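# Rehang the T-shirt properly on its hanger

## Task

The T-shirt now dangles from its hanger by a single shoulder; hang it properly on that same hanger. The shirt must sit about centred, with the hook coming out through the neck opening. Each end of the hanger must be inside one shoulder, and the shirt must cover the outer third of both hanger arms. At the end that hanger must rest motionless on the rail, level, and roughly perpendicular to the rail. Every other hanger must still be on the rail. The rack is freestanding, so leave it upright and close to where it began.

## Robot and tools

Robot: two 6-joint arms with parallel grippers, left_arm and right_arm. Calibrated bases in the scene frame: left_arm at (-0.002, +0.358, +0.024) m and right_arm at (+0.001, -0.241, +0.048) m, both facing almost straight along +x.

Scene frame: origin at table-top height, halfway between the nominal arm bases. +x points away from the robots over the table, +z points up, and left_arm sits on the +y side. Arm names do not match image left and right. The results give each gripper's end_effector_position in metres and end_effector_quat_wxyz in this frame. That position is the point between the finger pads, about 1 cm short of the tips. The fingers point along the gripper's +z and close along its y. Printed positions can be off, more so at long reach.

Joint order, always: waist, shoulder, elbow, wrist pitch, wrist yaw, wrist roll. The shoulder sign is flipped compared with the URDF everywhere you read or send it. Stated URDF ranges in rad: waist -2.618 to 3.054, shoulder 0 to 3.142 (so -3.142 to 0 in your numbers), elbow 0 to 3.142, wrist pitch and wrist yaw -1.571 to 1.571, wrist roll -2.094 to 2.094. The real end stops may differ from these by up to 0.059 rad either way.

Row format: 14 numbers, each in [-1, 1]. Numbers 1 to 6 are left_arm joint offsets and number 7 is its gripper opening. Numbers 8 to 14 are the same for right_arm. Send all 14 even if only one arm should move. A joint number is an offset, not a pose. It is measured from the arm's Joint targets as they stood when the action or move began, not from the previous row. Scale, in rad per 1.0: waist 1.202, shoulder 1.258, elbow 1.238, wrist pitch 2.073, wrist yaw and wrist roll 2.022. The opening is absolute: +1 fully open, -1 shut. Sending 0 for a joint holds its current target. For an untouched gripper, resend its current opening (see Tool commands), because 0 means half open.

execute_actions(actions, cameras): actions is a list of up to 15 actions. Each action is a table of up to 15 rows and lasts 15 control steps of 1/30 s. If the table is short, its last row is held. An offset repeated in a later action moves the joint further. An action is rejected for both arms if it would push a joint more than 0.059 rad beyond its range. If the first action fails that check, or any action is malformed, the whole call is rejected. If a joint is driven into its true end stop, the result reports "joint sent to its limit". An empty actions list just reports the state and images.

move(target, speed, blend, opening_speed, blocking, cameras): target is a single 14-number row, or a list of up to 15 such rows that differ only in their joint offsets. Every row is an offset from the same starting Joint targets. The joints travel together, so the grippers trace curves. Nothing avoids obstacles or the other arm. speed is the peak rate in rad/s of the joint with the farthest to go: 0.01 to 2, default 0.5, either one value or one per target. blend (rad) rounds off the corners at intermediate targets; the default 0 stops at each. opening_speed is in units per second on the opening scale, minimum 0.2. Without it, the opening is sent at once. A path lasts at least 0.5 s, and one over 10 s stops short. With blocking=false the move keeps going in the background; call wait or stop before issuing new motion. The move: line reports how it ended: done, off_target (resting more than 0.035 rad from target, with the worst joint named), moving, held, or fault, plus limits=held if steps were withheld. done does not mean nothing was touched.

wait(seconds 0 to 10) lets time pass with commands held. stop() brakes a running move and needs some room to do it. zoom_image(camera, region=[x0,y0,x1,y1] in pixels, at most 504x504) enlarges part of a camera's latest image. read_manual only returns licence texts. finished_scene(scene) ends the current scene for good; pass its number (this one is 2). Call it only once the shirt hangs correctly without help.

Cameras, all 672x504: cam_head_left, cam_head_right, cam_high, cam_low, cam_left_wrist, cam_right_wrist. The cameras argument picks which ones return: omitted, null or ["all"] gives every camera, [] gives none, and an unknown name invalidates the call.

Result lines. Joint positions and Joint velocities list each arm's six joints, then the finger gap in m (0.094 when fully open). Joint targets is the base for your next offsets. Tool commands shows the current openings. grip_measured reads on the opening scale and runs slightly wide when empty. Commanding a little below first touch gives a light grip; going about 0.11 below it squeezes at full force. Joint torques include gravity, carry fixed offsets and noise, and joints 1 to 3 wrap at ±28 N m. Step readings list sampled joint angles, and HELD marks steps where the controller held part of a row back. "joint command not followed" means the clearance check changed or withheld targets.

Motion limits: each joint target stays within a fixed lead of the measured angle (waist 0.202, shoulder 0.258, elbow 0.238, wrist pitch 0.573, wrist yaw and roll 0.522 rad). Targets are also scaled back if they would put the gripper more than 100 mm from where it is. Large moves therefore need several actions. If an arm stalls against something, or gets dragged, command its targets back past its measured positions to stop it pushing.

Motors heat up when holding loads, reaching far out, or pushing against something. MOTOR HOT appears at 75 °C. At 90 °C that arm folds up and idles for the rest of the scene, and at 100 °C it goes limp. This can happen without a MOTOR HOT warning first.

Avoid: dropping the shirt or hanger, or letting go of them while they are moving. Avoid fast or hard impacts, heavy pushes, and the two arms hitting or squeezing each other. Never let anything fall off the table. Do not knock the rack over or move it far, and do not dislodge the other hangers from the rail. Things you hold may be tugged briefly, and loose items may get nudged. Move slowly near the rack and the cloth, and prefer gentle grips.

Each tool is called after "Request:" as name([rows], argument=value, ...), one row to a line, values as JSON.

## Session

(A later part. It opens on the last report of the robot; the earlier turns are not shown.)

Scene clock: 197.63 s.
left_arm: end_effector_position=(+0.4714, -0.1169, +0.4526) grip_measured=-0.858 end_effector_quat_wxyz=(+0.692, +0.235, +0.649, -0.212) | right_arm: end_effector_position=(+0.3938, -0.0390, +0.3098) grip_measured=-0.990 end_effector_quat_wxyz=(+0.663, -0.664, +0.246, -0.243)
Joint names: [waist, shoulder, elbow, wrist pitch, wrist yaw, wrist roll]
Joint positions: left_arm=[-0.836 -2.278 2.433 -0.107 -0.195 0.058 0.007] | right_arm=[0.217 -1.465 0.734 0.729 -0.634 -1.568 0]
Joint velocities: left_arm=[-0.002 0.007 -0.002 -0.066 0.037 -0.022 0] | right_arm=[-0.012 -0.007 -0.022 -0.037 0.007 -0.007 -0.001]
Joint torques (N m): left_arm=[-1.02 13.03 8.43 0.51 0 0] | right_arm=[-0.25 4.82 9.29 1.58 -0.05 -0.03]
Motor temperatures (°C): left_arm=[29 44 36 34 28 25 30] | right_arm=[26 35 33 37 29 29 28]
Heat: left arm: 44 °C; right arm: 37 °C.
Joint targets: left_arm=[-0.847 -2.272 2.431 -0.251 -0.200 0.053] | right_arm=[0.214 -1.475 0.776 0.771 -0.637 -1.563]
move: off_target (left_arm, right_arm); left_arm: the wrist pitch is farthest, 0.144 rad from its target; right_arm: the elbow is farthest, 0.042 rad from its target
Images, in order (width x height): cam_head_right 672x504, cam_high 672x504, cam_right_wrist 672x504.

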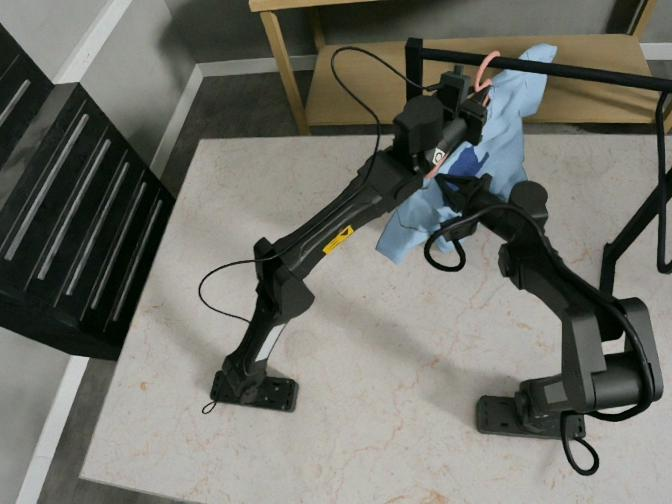

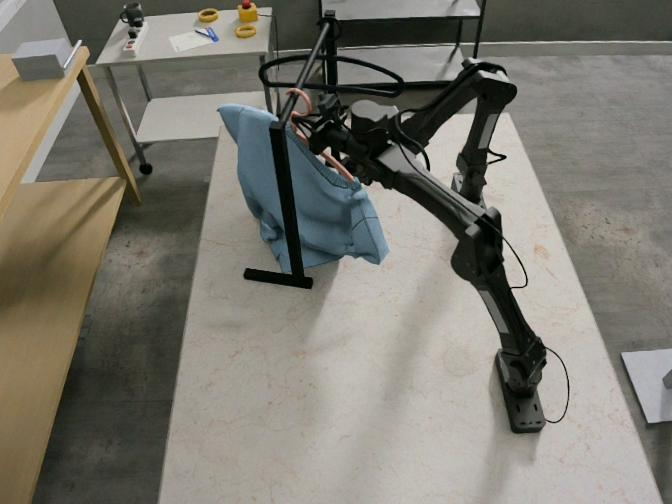

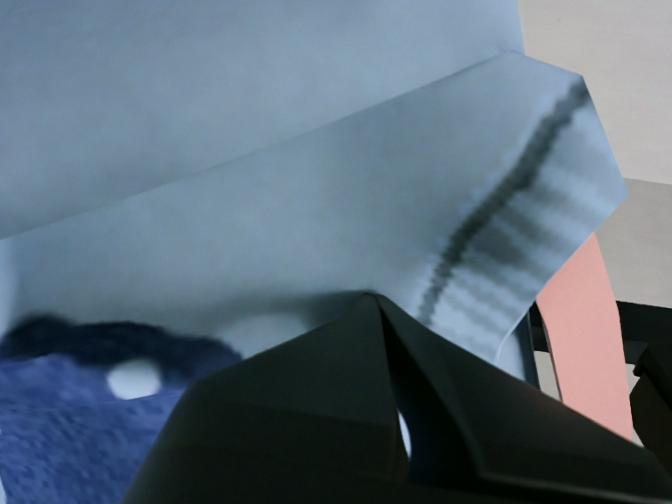

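Request:
move(target=[0,0,0,0,0,0,-0.95,-0.1027,0.0962,0.0137,-0.0666,-0.0579,0,-0.3], speed=0.3, cameras=["cam_right_wrist"])

Request:
move(target=[0,0,0,0,0,0,-0.95,0.0844,-0.1101,0.0929,0.0116,0.05,0,-0.3], speed=0.2, cameras=["cam_right_wrist","cam_head_right"])

Request:
move(target=[0,0,0,0,0,0,-0.95,0,0,0,0,0,0,-1], cameras=["cam_right_wrist","cam_high"])

Scene clock: 199.80 s.
left_arm: end_effector_position=(+0.4707, -0.1176, +0.4526) grip_measured=-0.858 end_effector_quat_wxyz=(+0.691, +0.233, +0.650, -0.215) | right_arm: end_effector_position=(+0.3894, -0.0760, +0.3390) grip_measured=-0.302 end_effector_quat_wxyz=(+0.669, -0.657, +0.236, -0.257)
Joint names: [waist, shoulder, elbow, wrist pitch, wrist yaw, wrist roll]
Joint positions: left_arm=[-0.838 -2.278 2.433 -0.107 -0.195 0.052 0.007] | right_arm=[0.093 -1.377 0.756 0.657 -0.753 -1.568 0.033]
Joint velocities: left_arm=[-0.007 0.002 -0.002 -0.037 0.022 -0.051 0] | right_arm=[-0.007 0.002 -0.022 -0.037 -0.022 0.037 0.001]
Joint torques (N m): left_arm=[-0.8 13.35 8.39 0.51 0.01 -0.01] | right_arm=[-0.18 7.06 9.05 0.92 -0.04 -0.02]
Motor temperatures (°C): left_arm=[29 44 36 34 28 25 30] | right_arm=[26 35 33 37 29 29 28]
Heat: left arm: 44 °C; right arm: 37 °C.
Joint targets: left_arm=[-0.847 -2.272 2.431 -0.251 -0.200 0.053] | right_arm=[0.090 -1.354 0.793 0.633 -0.754 -1.563]
move: off_target (left_arm, right_arm); left_arm: the wrist pitch is farthest, 0.144 rad from its target; right_arm: the elbow is farthest, 0.037 rad from its target
Images, in order (width x height): cam_right_wrist 672x504.

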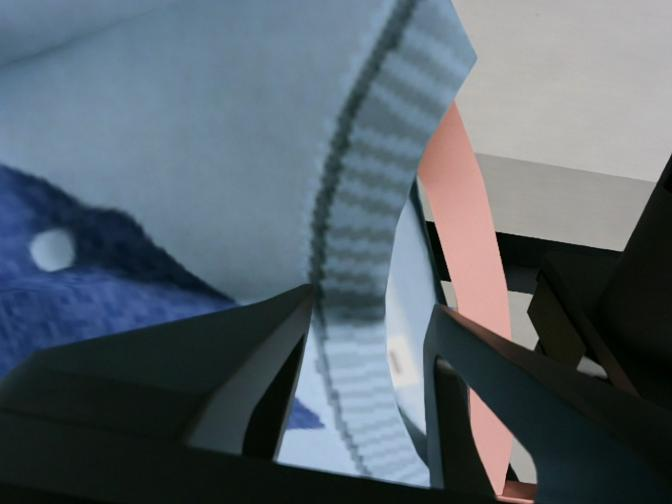

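Scene clock: 200.87 s.
left_arm: end_effector_position=(+0.4742, -0.1134, +0.4531) grip_measured=-0.858 end_effector_quat_wxyz=(+0.694, +0.233, +0.650, -0.204) | right_arm: end_effector_position=(+0.4102, -0.0453, +0.3468) grip_measured=-0.302 end_effector_quat_wxyz=(+0.672, -0.656, +0.230, -0.254)
Joint names: [waist, shoulder, elbow, wrist pitch, wrist yaw, wrist roll]
Joint positions: left_arm=[-0.833 -2.277 2.433 -0.107 -0.206 0.068 0.007] | right_arm=[0.181 -1.477 0.864 0.656 -0.677 -1.568 0.033]
Joint velocities: left_arm=[-0.017 0.007 -0.012 -0.037 -0.11 -0.007 0] | right_arm=[0.002 -0.022 0.007 -0.007 -0.037 0.007 0]
Joint torques (N m): left_arm=[-1.32 12.86 8.65 0.48 -0.03 -0.04] | right_arm=[0.81 4.63 9.58 1.18 0.23 -0.01]
Motor temperatures (°C): left_arm=[29 44 36 34 28 25 30] | right_arm=[26 35 33 37 29 29 28]
Heat: left arm: 44 °C; right arm: 37 °C.
Joint targets: left_arm=[-0.848 -2.272 2.431 -0.251 -0.200 0.053] | right_arm=[0.192 -1.493 0.908 0.657 -0.653 -1.563]
move: off_target (left_arm, right_arm); left_arm: the wrist pitch is farthest, 0.144 rad from its target; right_arm: the elbow is farthest, 0.044 rad from its target
Images, in order (width x height): cam_head_right 672x504, cam_right_wrist 672x504.

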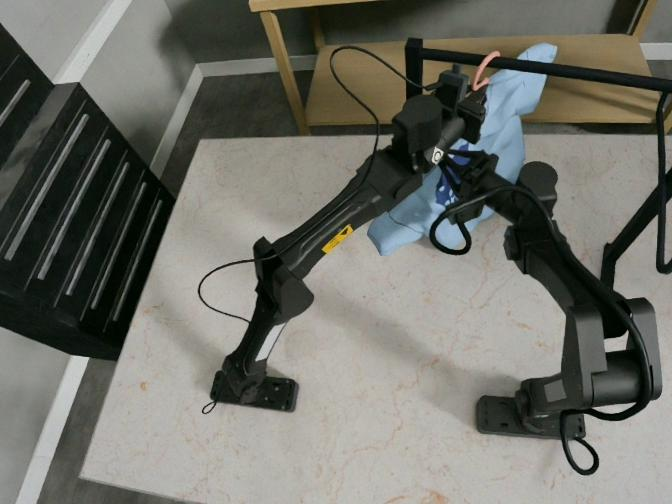

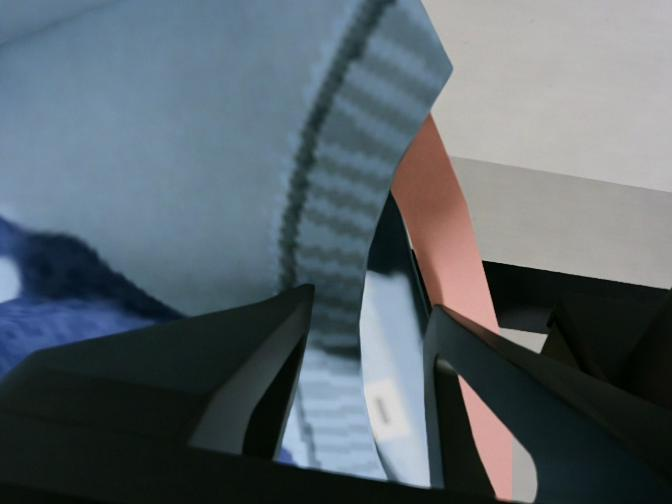

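Scene clock: 201.37 s.
left_arm: end_effector_position=(+0.4720, -0.1154, +0.4522) grip_measured=-0.858 end_effector_quat_wxyz=(+0.691, +0.230, +0.652, -0.210) | right_arm: end_effector_position=(+0.4117, -0.0440, +0.3443) grip_measured=-0.990 end_effector_quat_wxyz=(+0.671, -0.656, +0.234, -0.254)
Joint names: [waist, shoulder, elbow, wrist pitch, wrist yaw, wrist roll]
Joint positions: left_arm=[-0.838 -2.277 2.433 -0.111 -0.207 0.052 0.007] | right_arm=[0.187 -1.483 0.864 0.656 -0.665 -1.568 0]
Joint velocities: left_arm=[0.002 0.002 0.012 0.007 0.037 -0.007 -0.001] | right_arm=[-0.012 0.007 -0.002 0.007 -0.022 0.051 0.001]
Joint torques (N m): left_arm=[-0.79 13.03 8.31 0.54 0.06 0.03] | right_arm=[0.35 5.23 9.58 1.19 0.1 -0.02]
Motor temperatures (°C): left_arm=[29 44 36 34 28 25 30] | right_arm=[26 35 33 37 29 29 28]
Heat: left arm: 44 °C; right arm: 37 °C.
Joint targets: left_arm=[-0.847 -2.272 2.431 -0.251 -0.200 0.053] | right_arm=[0.192 -1.493 0.908 0.657 -0.653 -1.563]
move: off_target (left_arm, right_arm); left_arm: the wrist pitch is farthest, 0.140 rad from its target; right_arm: the elbow is farthest, 0.044 rad from its target
Images, in order (width x height): cam_high 672x504, cam_right_wrist 672x504.

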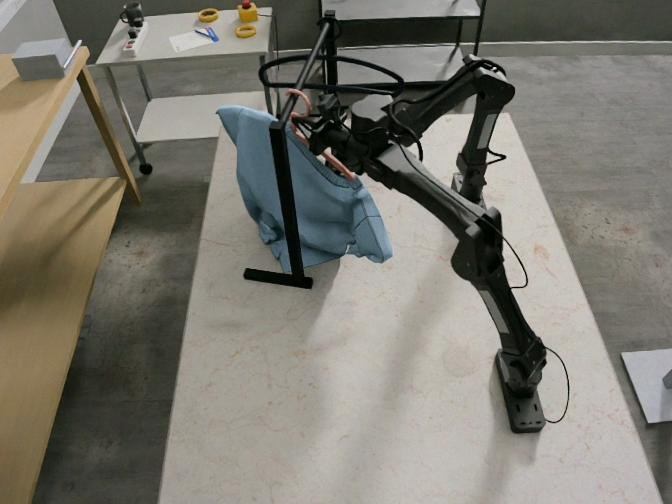

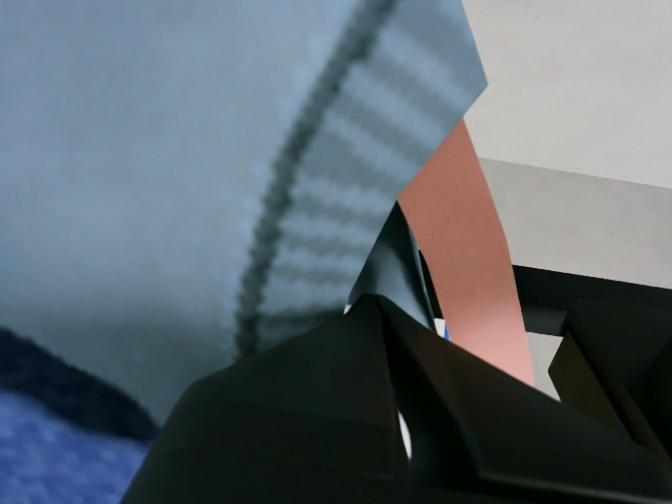

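Request:
move(target=[0,0,0,0,0,0,-0.95,-0.0923,-0.0946,0.122,-0.0145,-0.0549,0,-1], speed=0.15, cameras=["cam_high","cam_right_wrist","cam_head_right"])

Request:
zoom_image(camera="cam_high", region=[180, 70, 440, 300])

Scene clock: 203.27 s.
left_arm: end_effector_position=(+0.4720, -0.1154, +0.4522) grip_measured=-0.858 end_effector_quat_wxyz=(+0.691, +0.230, +0.652, -0.210) | right_arm: end_effector_position=(+0.4504, -0.0715, +0.3598) grip_measured=-0.990 end_effector_quat_wxyz=(+0.674, -0.652, +0.224, -0.267)
Joint names: [waist, shoulder, elbow, wrist pitch, wrist yaw, wrist roll]
Joint positions: left_arm=[-0.838 -2.277 2.433 -0.111 -0.207 0.052 0.007] | right_arm=[0.085 -1.6 1.017 0.653 -0.763 -1.568 0]
Joint velocities: left_arm=[-0.017 0.002 0.007 0.037 -0.007 -0.095 0.001] | right_arm=[0.007 -0.017 0.002 -0.022 0.037 -0.022 0]
Joint torques (N m): left_arm=[-0.76 12.97 8.27 0.5 0.02 -0.04] | right_arm=[-0.36 6.19 9.48 0.9 -0.01 -0.02]
Motor temperatures (°C): left_arm=[29 44 36 33 28 25 30] | right_arm=[26 35 33 36 29 29 28]
Heat: left arm: 44 °C; right arm: 36 °C.
Joint targets: left_arm=[-0.847 -2.272 2.431 -0.251 -0.200 0.053] | right_arm=[0.081 -1.612 1.059 0.627 -0.764 -1.563]
move: off_target (left_arm, right_arm); left_arm: the wrist pitch is farthest, 0.140 rad from its target; right_arm: the elbow is farthest, 0.042 rad from its target
Images, in order (width x height): cam_head_right 672x504, cam_high 672x504, cam_right_wrist 672x504.

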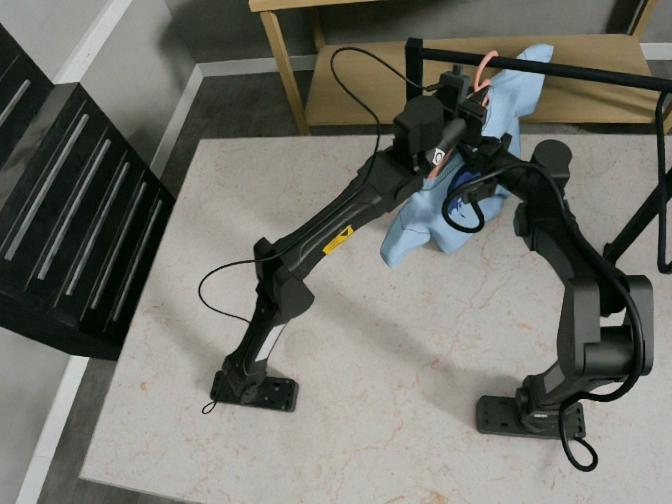

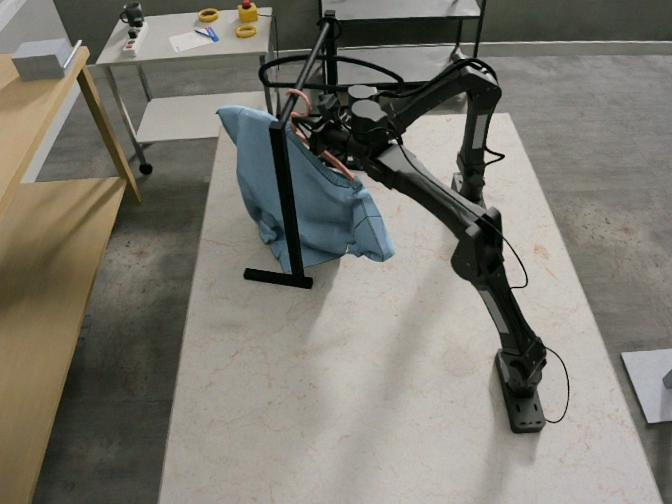

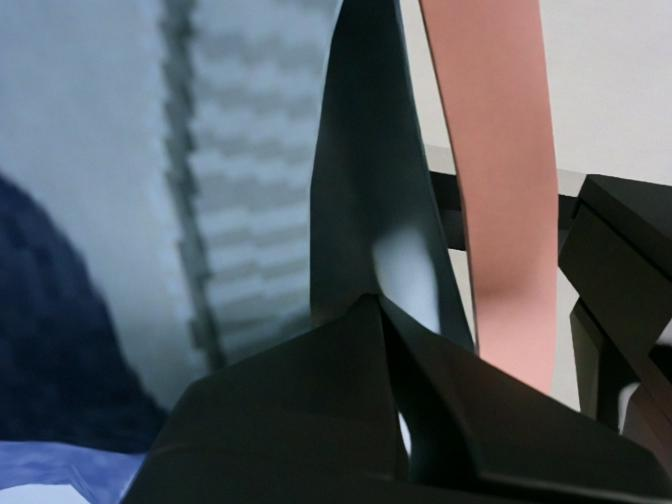

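Scaled by 1.938 from the camera's 672x504 image, which has a finer 960x720 frame.

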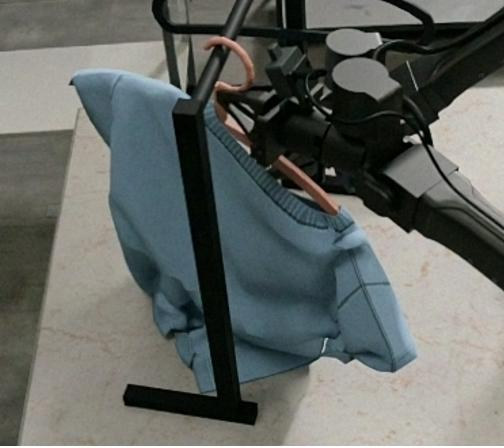

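Request:
move(target=[0,0,0,0,0,0,-0.95,-0.327,0.0135,0.0016,-0.0101,-0.2156,0,-0.9], speed=0.3, cameras=["cam_high","cam_right_wrist","cam_head_right"])

Request:
zoom_image(camera="cam_head_right", region=[360, 10, 620, 260])

Scene clock: 206.33 s.
left_arm: end_effector_position=(+0.4720, -0.1154, +0.4522) grip_measured=-0.858 end_effector_quat_wxyz=(+0.691, +0.230, +0.652, -0.210) | right_arm: end_effector_position=(+0.4326, -0.1990, +0.3522) grip_measured=-0.902 end_effector_quat_wxyz=(+0.668, -0.667, +0.217, -0.248)
Joint names: [waist, shoulder, elbow, wrist pitch, wrist yaw, wrist roll]
Joint positions: left_arm=[-0.838 -2.277 2.433 -0.111 -0.207 0.052 0.007] | right_arm=[-0.312 -1.6 1.017 0.63 -1.199 -1.568 0.005]
Joint velocities: left_arm=[-0.002 0.002 -0.012 0.037 -0.007 -0.022 0] | right_arm=[-0.007 -0.002 0.012 -0.066 -0.022 -0.007 0]
Joint torques (N m): left_arm=[-0.85 12.93 8.47 0.56 0.07 -0.04] | right_arm=[0.01 7.41 9.44 0.74 -0.02 -0.02]
Motor temperatures (°C): left_arm=[29 43 36 33 28 25 30] | right_arm=[26 34 33 36 29 29 28]
Heat: left arm: 43 °C; right arm: 36 °C.
Joint targets: left_arm=[-0.847 -2.272 2.431 -0.251 -0.200 0.053] | right_arm=[-0.312 -1.595 1.061 0.606 -1.200 -1.563]
move: off_target (left_arm, right_arm); left_arm: the wrist pitch is farthest, 0.140 rad from its target; right_arm: the elbow is farthest, 0.044 rad from its target
Images, in order (width x height): cam_head_right 672x504, cam_high 672x504, cam_right_wrist 672x504.

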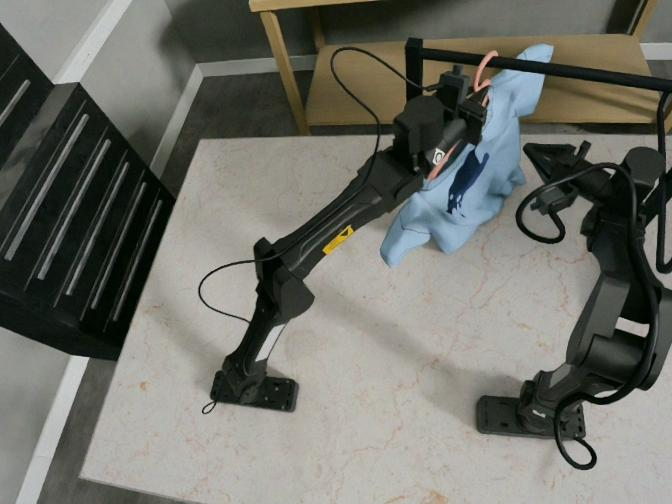

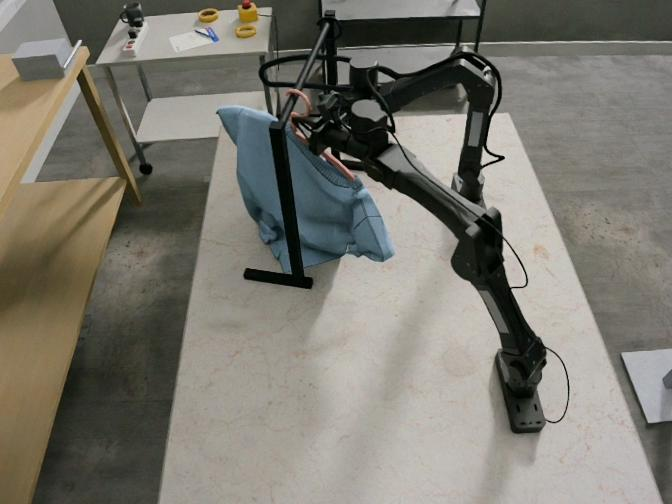

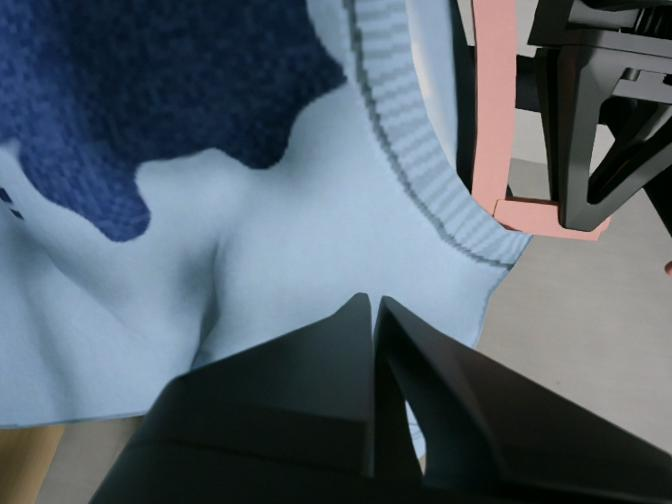

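Scaled by 1.938 from the camera's 672x504 image, which has a finer 960x720 frame.

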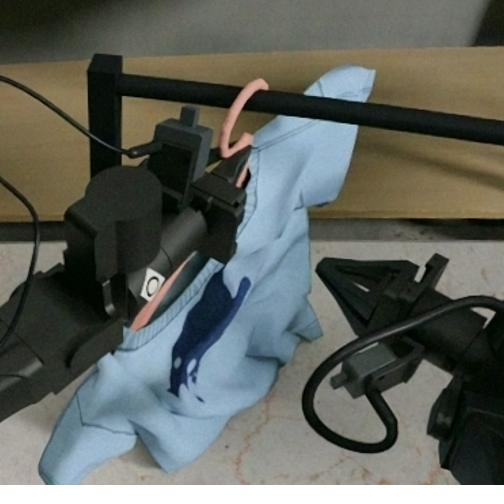

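Request:
move([
  [0,0,0,0,0,0,-0.95,0.1219,0.1645,-0.084,-0.0492,0.0937,0,-0.9],
  [0,0,0,0,0,0,-0.95,0.3253,-0.0167,0.0751,-0.0342,0.2146,0,-0.9],
], speed=0.3, cameras=["cam_right_wrist","cam_head_right"])

Request:
zoom_image(camera="cam_head_right", region=[360, 10, 620, 260])

Scene clock: 209.33 s.
left_arm: end_effector_position=(+0.4726, -0.1146, +0.4521) grip_measured=-0.858 end_effector_quat_wxyz=(+0.691, +0.230, +0.653, -0.208) | right_arm: end_effector_position=(+0.4583, -0.0732, +0.3737) grip_measured=-0.902 end_effector_quat_wxyz=(+0.670, -0.658, +0.231, -0.254)
Joint names: [waist, shoulder, elbow, wrist pitch, wrist yaw, wrist roll]
Joint positions: left_arm=[-0.836 -2.277 2.433 -0.113 -0.209 0.055 0.007] | right_arm=[0.075 -1.608 1.11 0.536 -0.783 -1.568 0.005]
Joint velocities: left_arm=[0.002 0.012 0.012 -0.037 -0.037 0.022 0] | right_arm=[-0.022 -0.017 0.002 -0.125 -0.051 0.007 0.001]
Joint torques (N m): left_arm=[-0.9 12.93 8.43 0.6 0.09 -0.03] | right_arm=[0.31 6.79 9.74 1.13 0.16 -0.02]
Motor temperatures (°C): left_arm=[29 43 36 33 28 25 30] | right_arm=[26 34 33 36 29 29 28]
Heat: left arm: 43 °C; right arm: 36 °C.
Joint targets: left_arm=[-0.847 -2.272 2.431 -0.251 -0.200 0.053] | right_arm=[0.079 -1.616 1.154 0.535 -0.766 -1.563]
move: off_target (left_arm, right_arm); left_arm: the wrist pitch is farthest, 0.138 rad from its target; right_arm: the elbow is farthest, 0.044 rad from its target
Images, in order (width x height): cam_head_right 672x504, cam_right_wrist 672x504.

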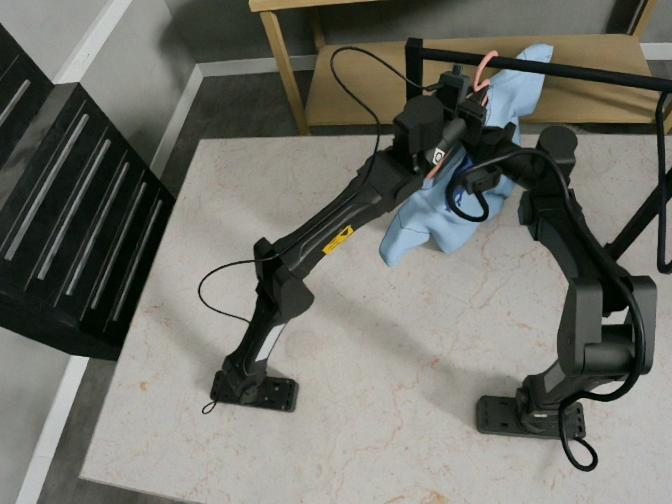

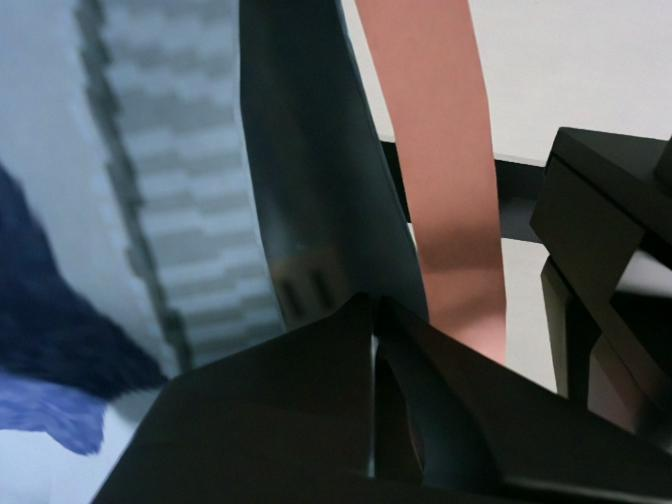

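Scaled by 1.938 from the camera's 672x504 image, which has a finer 960x720 frame.

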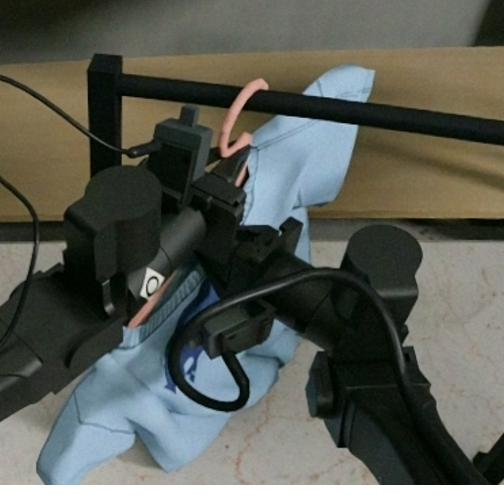

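Request:
move(target=[0,0,0,0,0,0,-0.95,-0.06,-0.1065,0.0913,0.01,-0.0215,0,-0.9], speed=0.12, cameras=["cam_right_wrist"])

Request:
zoom_image(camera="cam_right_wrist", region=[0, 0, 504, 504])

Request:
move(target=[0,0,0,0,0,0,-0.95,-0.06,-0.1065,0.0913,0.01,-0.0215,0,-0.9], speed=0.12, cameras=["cam_right_wrist","cam_head_right","cam_high"])

Request:
zoom_image(camera="cam_head_right", region=[360, 10, 620, 260])

Request:
zoom_image(camera="cam_high", region=[180, 70, 440, 300])

Scene clock: 211.23 s.
left_arm: end_effector_position=(+0.4723, -0.1150, +0.4521) grip_measured=-0.858 end_effector_quat_wxyz=(+0.691, +0.229, +0.653, -0.209) | right_arm: end_effector_position=(+0.4962, -0.0970, +0.3650) grip_measured=-0.902 end_effector_quat_wxyz=(+0.664, -0.656, +0.245, -0.260)
Joint names: [waist, shoulder, elbow, wrist pitch, wrist yaw, wrist roll]
Joint positions: left_arm=[-0.837 -2.277 2.433 -0.113 -0.209 0.052 0.007] | right_arm=[0.013 -1.735 1.225 0.536 -0.814 -1.568 0.005]
Joint velocities: left_arm=[-0.002 -0.002 -0.002 0.037 -0.051 0.022 0] | right_arm=[0.012 -0.032 -0.002 -0.037 -0.007 -0.022 -0.001]
Joint torques (N m): left_arm=[-0.99 12.97 8.39 0.54 0.07 -0.03] | right_arm=[-0.54 7.36 9.58 1.3 0.06 -0.02]
Motor temperatures (°C): left_arm=[29 43 36 33 28 25 30] | right_arm=[26 34 33 36 29 29 28]
Heat: left arm: 43 °C; right arm: 36 °C.
Joint targets: left_arm=[-0.847 -2.272 2.431 -0.251 -0.200 0.053] | right_arm=[0.007 -1.750 1.267 0.556 -0.809 -1.563]
move: off_target (left_arm, right_arm); left_arm: the wrist pitch is farthest, 0.138 rad from its target; right_arm: the elbow is farthest, 0.042 rad from its target
Images, in order (width x height): cam_right_wrist 672x504.

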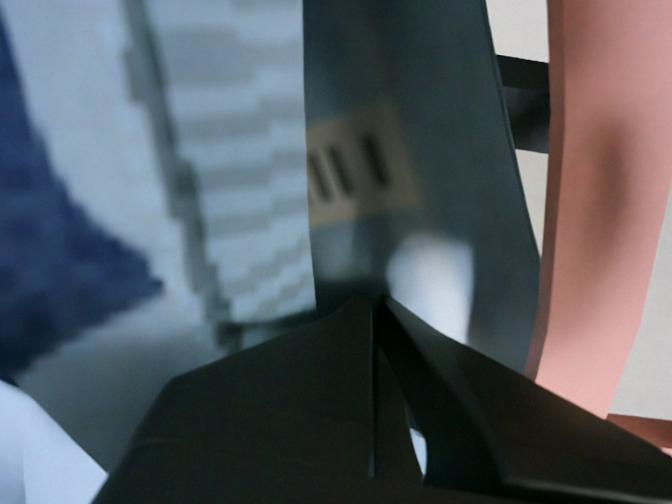

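Scaled by 1.000.

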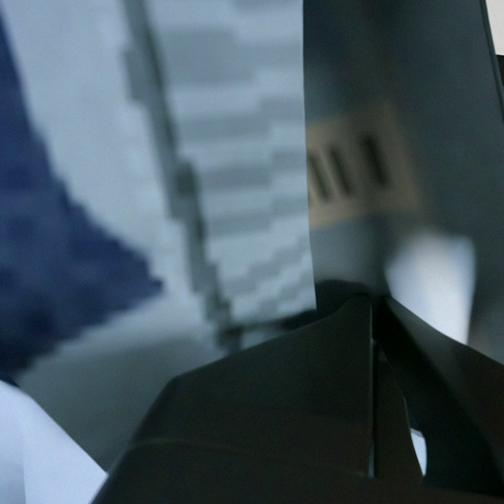

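Scene clock: 212.73 s.
left_arm: end_effector_position=(+0.4723, -0.1150, +0.4521) grip_measured=-0.858 end_effector_quat_wxyz=(+0.691, +0.229, +0.653, -0.209) | right_arm: end_effector_position=(+0.5316, -0.1278, +0.3514) grip_measured=-0.902 end_effector_quat_wxyz=(+0.660, -0.655, +0.254, -0.266)
Joint names: [waist, shoulder, elbow, wrist pitch, wrist yaw, wrist roll]
Joint positions: left_arm=[-0.837 -2.277 2.433 -0.113 -0.209 0.052 0.007] | right_arm=[-0.057 -1.866 1.338 0.548 -0.861 -1.568 0.005]
Joint velocities: left_arm=[0.012 -0.007 0.017 -0.037 -0.037 0.022 0] | right_arm=[0.002 0.007 -0.002 -0.066 -0.125 -0.051 0]
Joint torques (N m): left_arm=[-0.91 12.89 8.5 0.59 0.04 -0.01] | right_arm=[-0.62 8.38 9.51 1.37 0.05 -0.02]
Motor temperatures (°C): left_arm=[29 43 36 33 28 25 30] | right_arm=[26 34 33 36 29 29 28]
Heat: left arm: 43 °C; right arm: 36 °C.
Joint targets: left_arm=[-0.847 -2.272 2.431 -0.251 -0.200 0.053] | right_arm=[-0.065 -1.884 1.380 0.576 -0.853 -1.563]
move: off_target (left_arm, right_arm); left_arm: the wrist pitch is farthest, 0.138 rad from its target; right_arm: the elbow is farthest, 0.042 rad from its target
Images, in order (width x height): cam_head_right 672x504, cam_high 672x504, cam_right_wrist 672x504.

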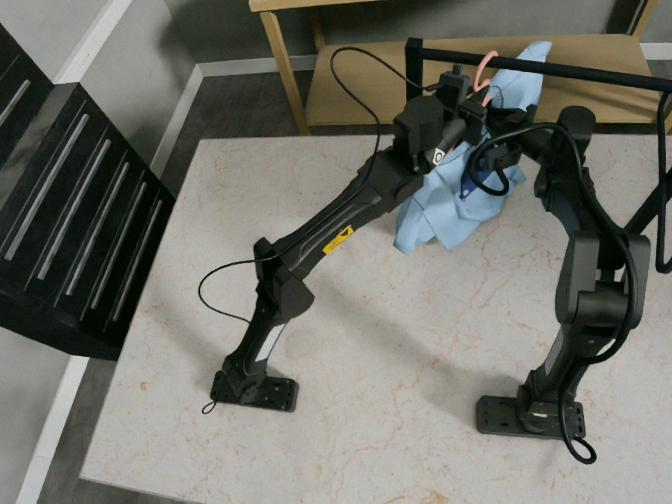

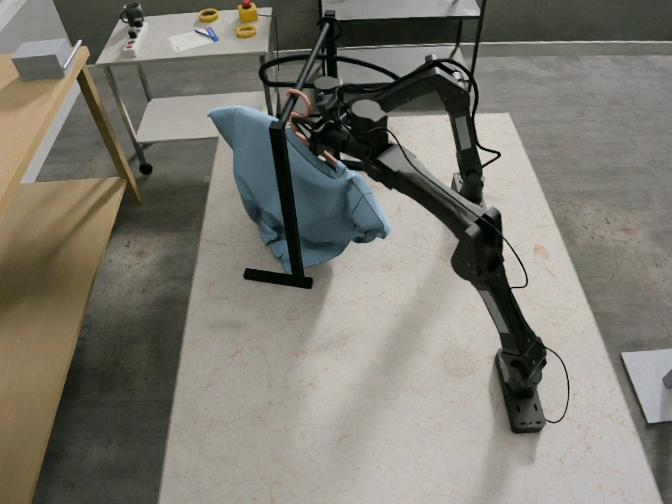

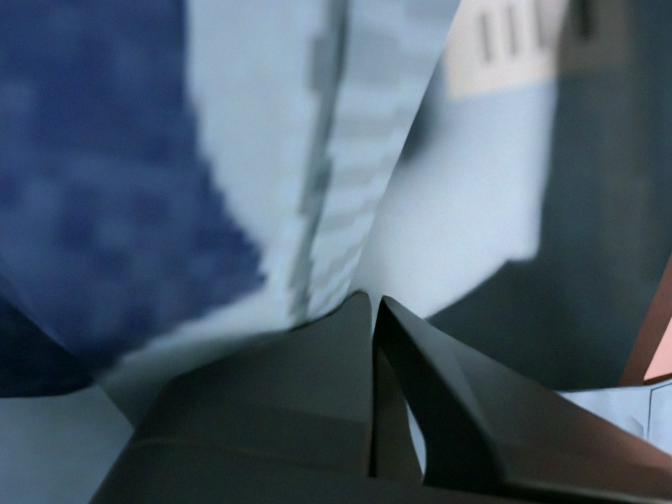

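Scaled by 1.938 from the camera's 672x504 image, which has a finer 960x720 frame.

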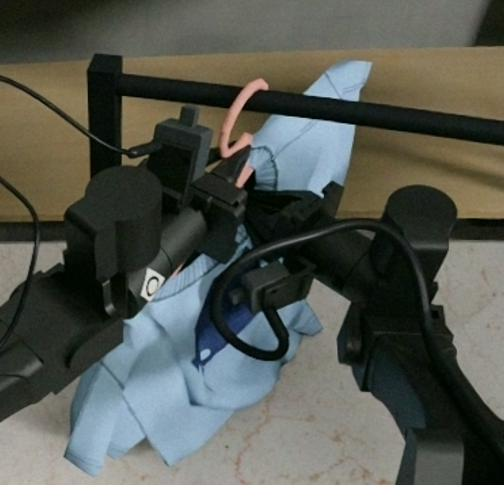

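Scaled by 1.938 from the camera's 672x504 image, which has a finer 960x720 frame.

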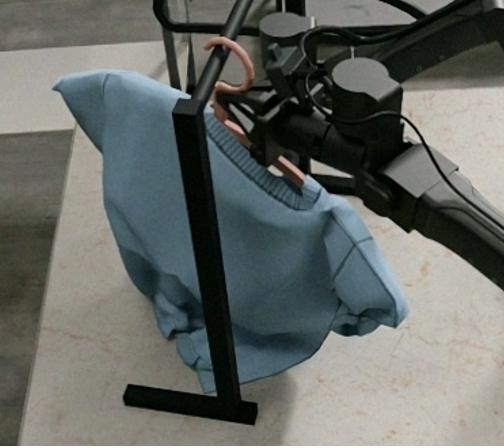

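Request:
move(target=[0,0,0,0,0,0,-0.95,-0.0216,-0.0763,0.0727,0.0034,-0.0027,0,-0.9], speed=0.12, cameras=["cam_right_wrist","cam_head_right","cam_high"])

Request:
zoom_image(camera="cam_head_right", region=[360, 10, 620, 260])

Request:
zoom_image(camera="cam_high", region=[180, 70, 440, 300])

Scene clock: 214.23 s.
left_arm: end_effector_position=(+0.4723, -0.1150, +0.4521) grip_measured=-0.858 end_effector_quat_wxyz=(+0.691, +0.229, +0.653, -0.209) | right_arm: end_effector_position=(+0.5557, -0.1410, +0.3471) grip_measured=-0.902 end_effector_quat_wxyz=(+0.660, -0.651, +0.253, -0.277)
Joint names: [waist, shoulder, elbow, wrist pitch, wrist yaw, wrist roll]
Joint positions: left_arm=[-0.837 -2.277 2.433 -0.113 -0.209 0.052 0.007] | right_arm=[-0.081 -1.957 1.432 0.564 -0.871 -1.568 0.005]
Joint velocities: left_arm=[-0.007 0.007 -0.002 -0.022 -0.007 -0.007 0] | right_arm=[-0.002 0.017 -0.002 0.051 -0.051 0.022 -0.001]
Joint torques (N m): left_arm=[-0.94 13 8.43 0.61 0.09 -0.02] | right_arm=[-0.79 8.84 9.25 1.29 0.1 -0.02]
Motor temperatures (°C): left_arm=[29 42 36 33 28 25 30] | right_arm=[26 34 33 36 29 29 28]
Heat: left arm: 42 °C; right arm: 36 °C.
Joint targets: left_arm=[-0.847 -2.272 2.431 -0.251 -0.200 0.053] | right_arm=[-0.091 -1.979 1.470 0.584 -0.858 -1.563]
move: off_target (left_arm, right_arm); left_arm: the wrist pitch is farthest, 0.138 rad from its target; right_arm: the elbow is farthest, 0.038 rad from its target
Images, in order (width x height): cam_head_right 672x504, cam_high 672x504, cam_right_wrist 672x504.

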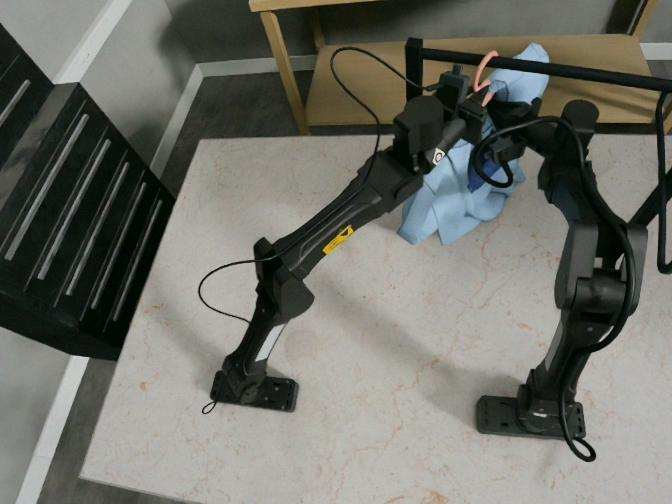

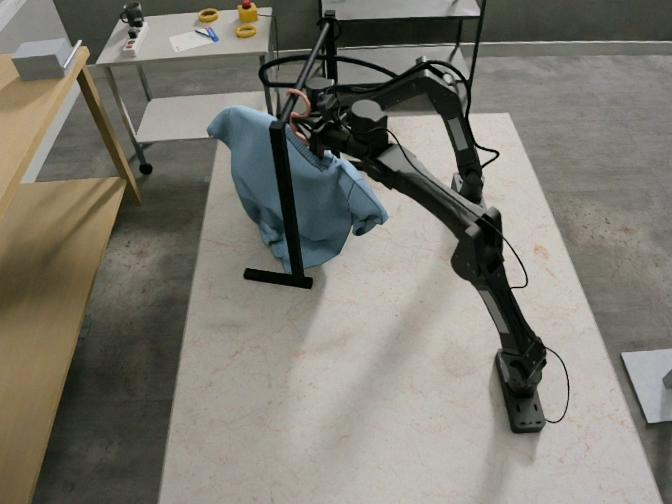

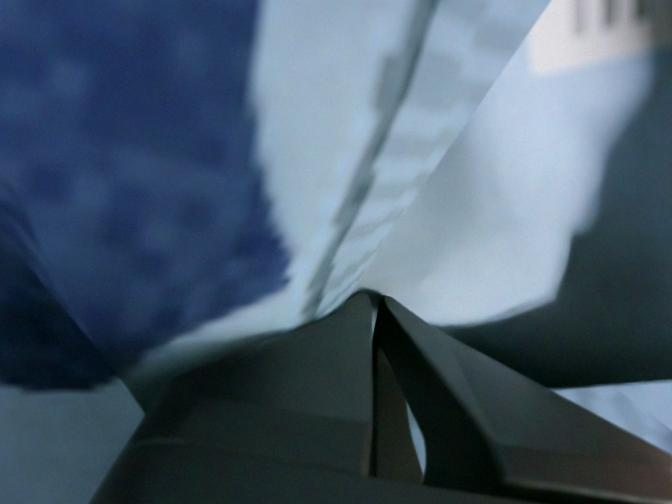

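Scaled by 1.938 from the camera's 672x504 image, which has a finer 960x720 frame.

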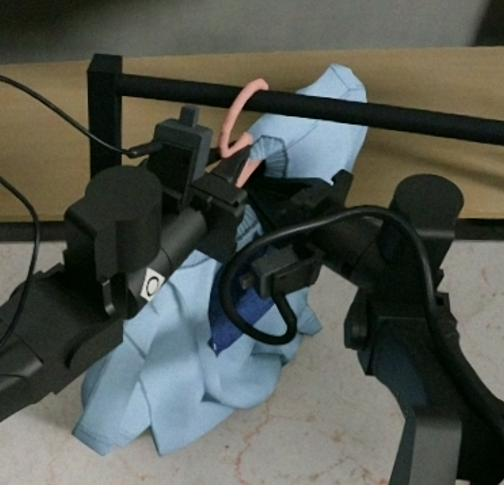

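Scaled by 1.938 from the camera's 672x504 image, which has a finer 960x720 frame.

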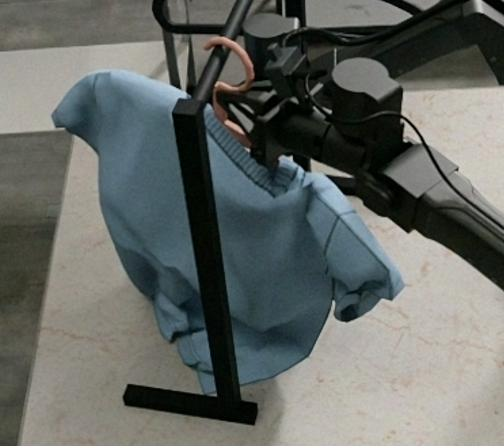

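Request:
move(target=[0,0,0,0,0,0,-0.95,-0.159,0.0819,-0.0824,-0.002,-0.1543,0,-0.9], speed=0.25, cameras=["cam_right_wrist","cam_head_right","cam_high"])

Request:
zoom_image(camera="cam_head_right", region=[360, 10, 620, 260])

Request:
zoom_image(camera="cam_high", region=[180, 70, 440, 300])

Scene clock: 216.43 s.
left_arm: end_effector_position=(+0.4723, -0.1150, +0.4521) grip_measured=-0.858 end_effector_quat_wxyz=(+0.691, +0.229, +0.653, -0.209) | right_arm: end_effector_position=(+0.5190, -0.2122, +0.3448) grip_measured=-0.902 end_effector_quat_wxyz=(+0.669, -0.667, +0.224, -0.241)
Joint names: [waist, shoulder, elbow, wrist pitch, wrist yaw, wrist roll]
Joint positions: left_arm=[-0.837 -2.277 2.433 -0.113 -0.209 0.052 0.007] | right_arm=[-0.282 -1.921 1.384 0.564 -1.168 -1.568 0.005]
Joint velocities: left_arm=[0.002 0.007 -0.017 -0.007 0.022 -0.051 0] | right_arm=[0.007 0.007 -0.022 -0.007 -0.051 -0.051 -0.001]
Joint torques (N m): left_arm=[-0.83 12.77 8.4 0.59 0.04 0.01] | right_arm=[-0.08 14.27 5.16 1.13 -0.04 -0.01]
Motor temperatures (°C): left_arm=[29 42 36 33 28 25 30] | right_arm=[26 35 33 36 29 29 28]
Heat: left arm: 42 °C; right arm: 36 °C.
Joint targets: left_arm=[-0.847 -2.272 2.431 -0.251 -0.200 0.053] | right_arm=[-0.282 -1.877 1.368 0.579 -1.170 -1.563]
move: off_target (left_arm, right_arm); left_arm: the wrist pitch is farthest, 0.138 rad from its target; right_arm: the shoulder is farthest, 0.045 rad from its target
Images, in order (width x height): cam_head_right 672x504, cam_high 672x504, cam_right_wrist 672x504.

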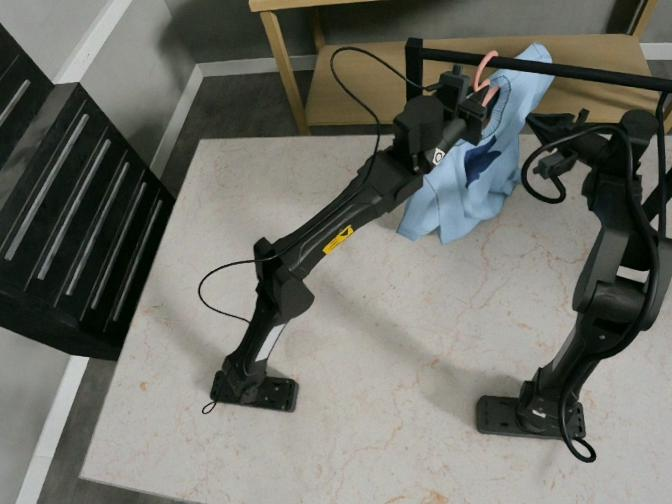

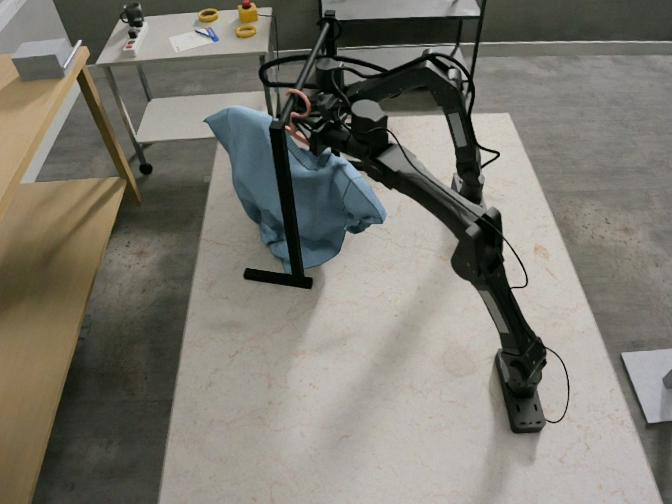

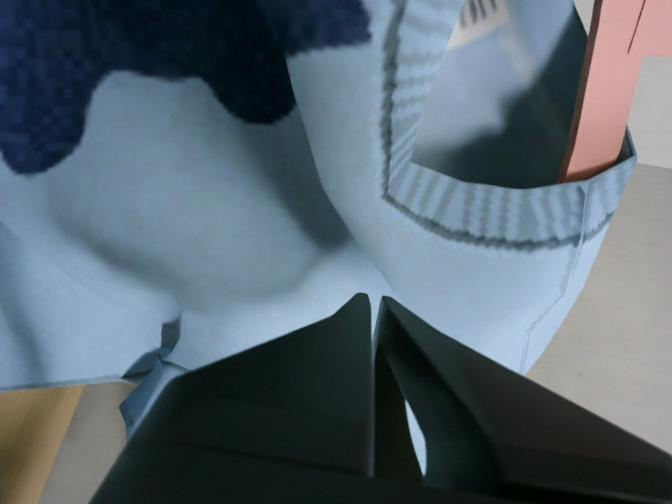

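Scaled by 1.938 from the camera's 672x504 image, which has a finer 960x720 frame.

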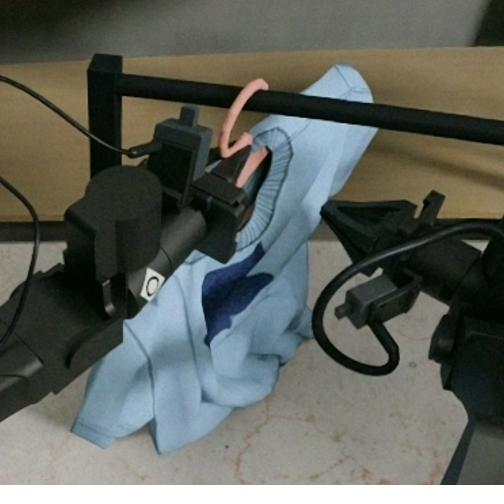

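Scaled by 1.938 from the camera's 672x504 image, which has a finer 960x720 frame.

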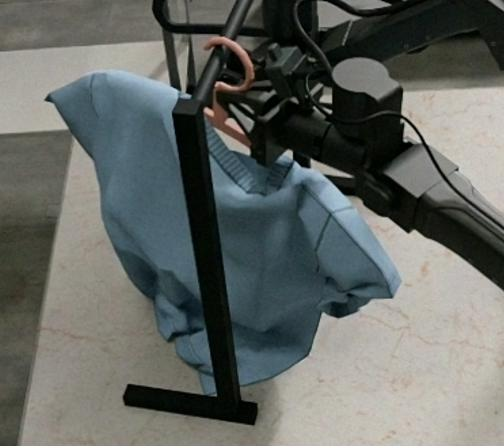

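Request:
move(target=[-0.0237,-0.0068,0.0142,-0.0027,-0.1056,0,-0.95,0,0,0,0,0,0,-0.9], speed=0.2, cameras=["cam_head_right","cam_high"])

Request:
zoom_image(camera="cam_high", region=[180, 70, 440, 300])

Scene clock: 219.07 s.
left_arm: end_effector_position=(+0.4705, -0.1070, +0.4537) grip_measured=-0.858 end_effector_quat_wxyz=(+0.701, +0.190, +0.667, -0.166) | right_arm: end_effector_position=(+0.5188, -0.2120, +0.3448) grip_measured=-0.902 end_effector_quat_wxyz=(+0.669, -0.667, +0.224, -0.241)
Joint names: [waist, shoulder, elbow, wrist pitch, wrist yaw, wrist roll]
Joint positions: left_arm=[-0.871 -2.277 2.444 -0.127 -0.365 0.058 0.007] | right_arm=[-0.282 -1.921 1.384 0.564 -1.17 -1.568 0.005]
Joint velocities: left_arm=[-0.002 0.002 0.002 -0.11 -0.051 0.007 -0.001] | right_arm=[0.002 -0.002 0.002 -0.051 -0.007 0.007 0.001]
Joint torques (N m): left_arm=[-0.49 12.26 9.05 0.62 -0.44 -0.07] | right_arm=[-0.06 14.28 5.12 1.12 -0.03 -0.02]
Motor temperatures (°C): left_arm=[29 42 36 33 28 25 30] | right_arm=[26 35 33 36 29 29 28]
Heat: left arm: 42 °C; right arm: 36 °C.
Joint targets: left_arm=[-0.876 -2.281 2.449 -0.256 -0.414 0.053] | right_arm=[-0.282 -1.877 1.368 0.579 -1.170 -1.563]
move: off_target (left_arm, right_arm); left_arm: the wrist pitch is farthest, 0.130 rad from its target; right_arm: the shoulder is farthest, 0.044 rad from its target
Images, in order (width x height): cam_head_right 672x504, cam_high 672x504.

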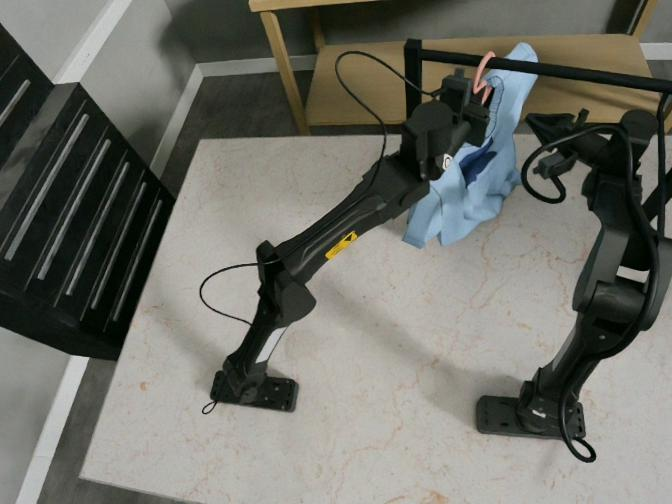

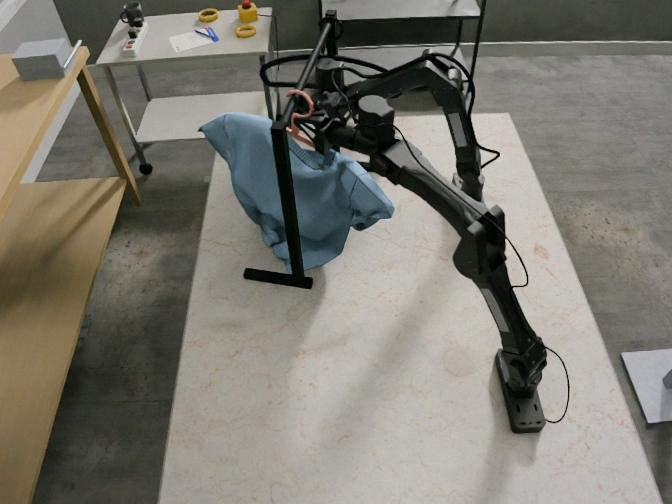

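Scaled by 1.938 from the camera's 672x504 image, which has a finer 960x720 frame.

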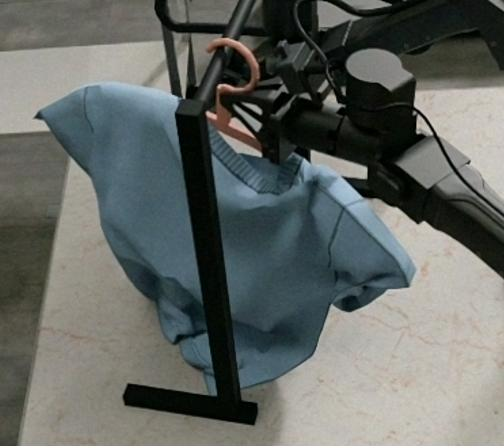

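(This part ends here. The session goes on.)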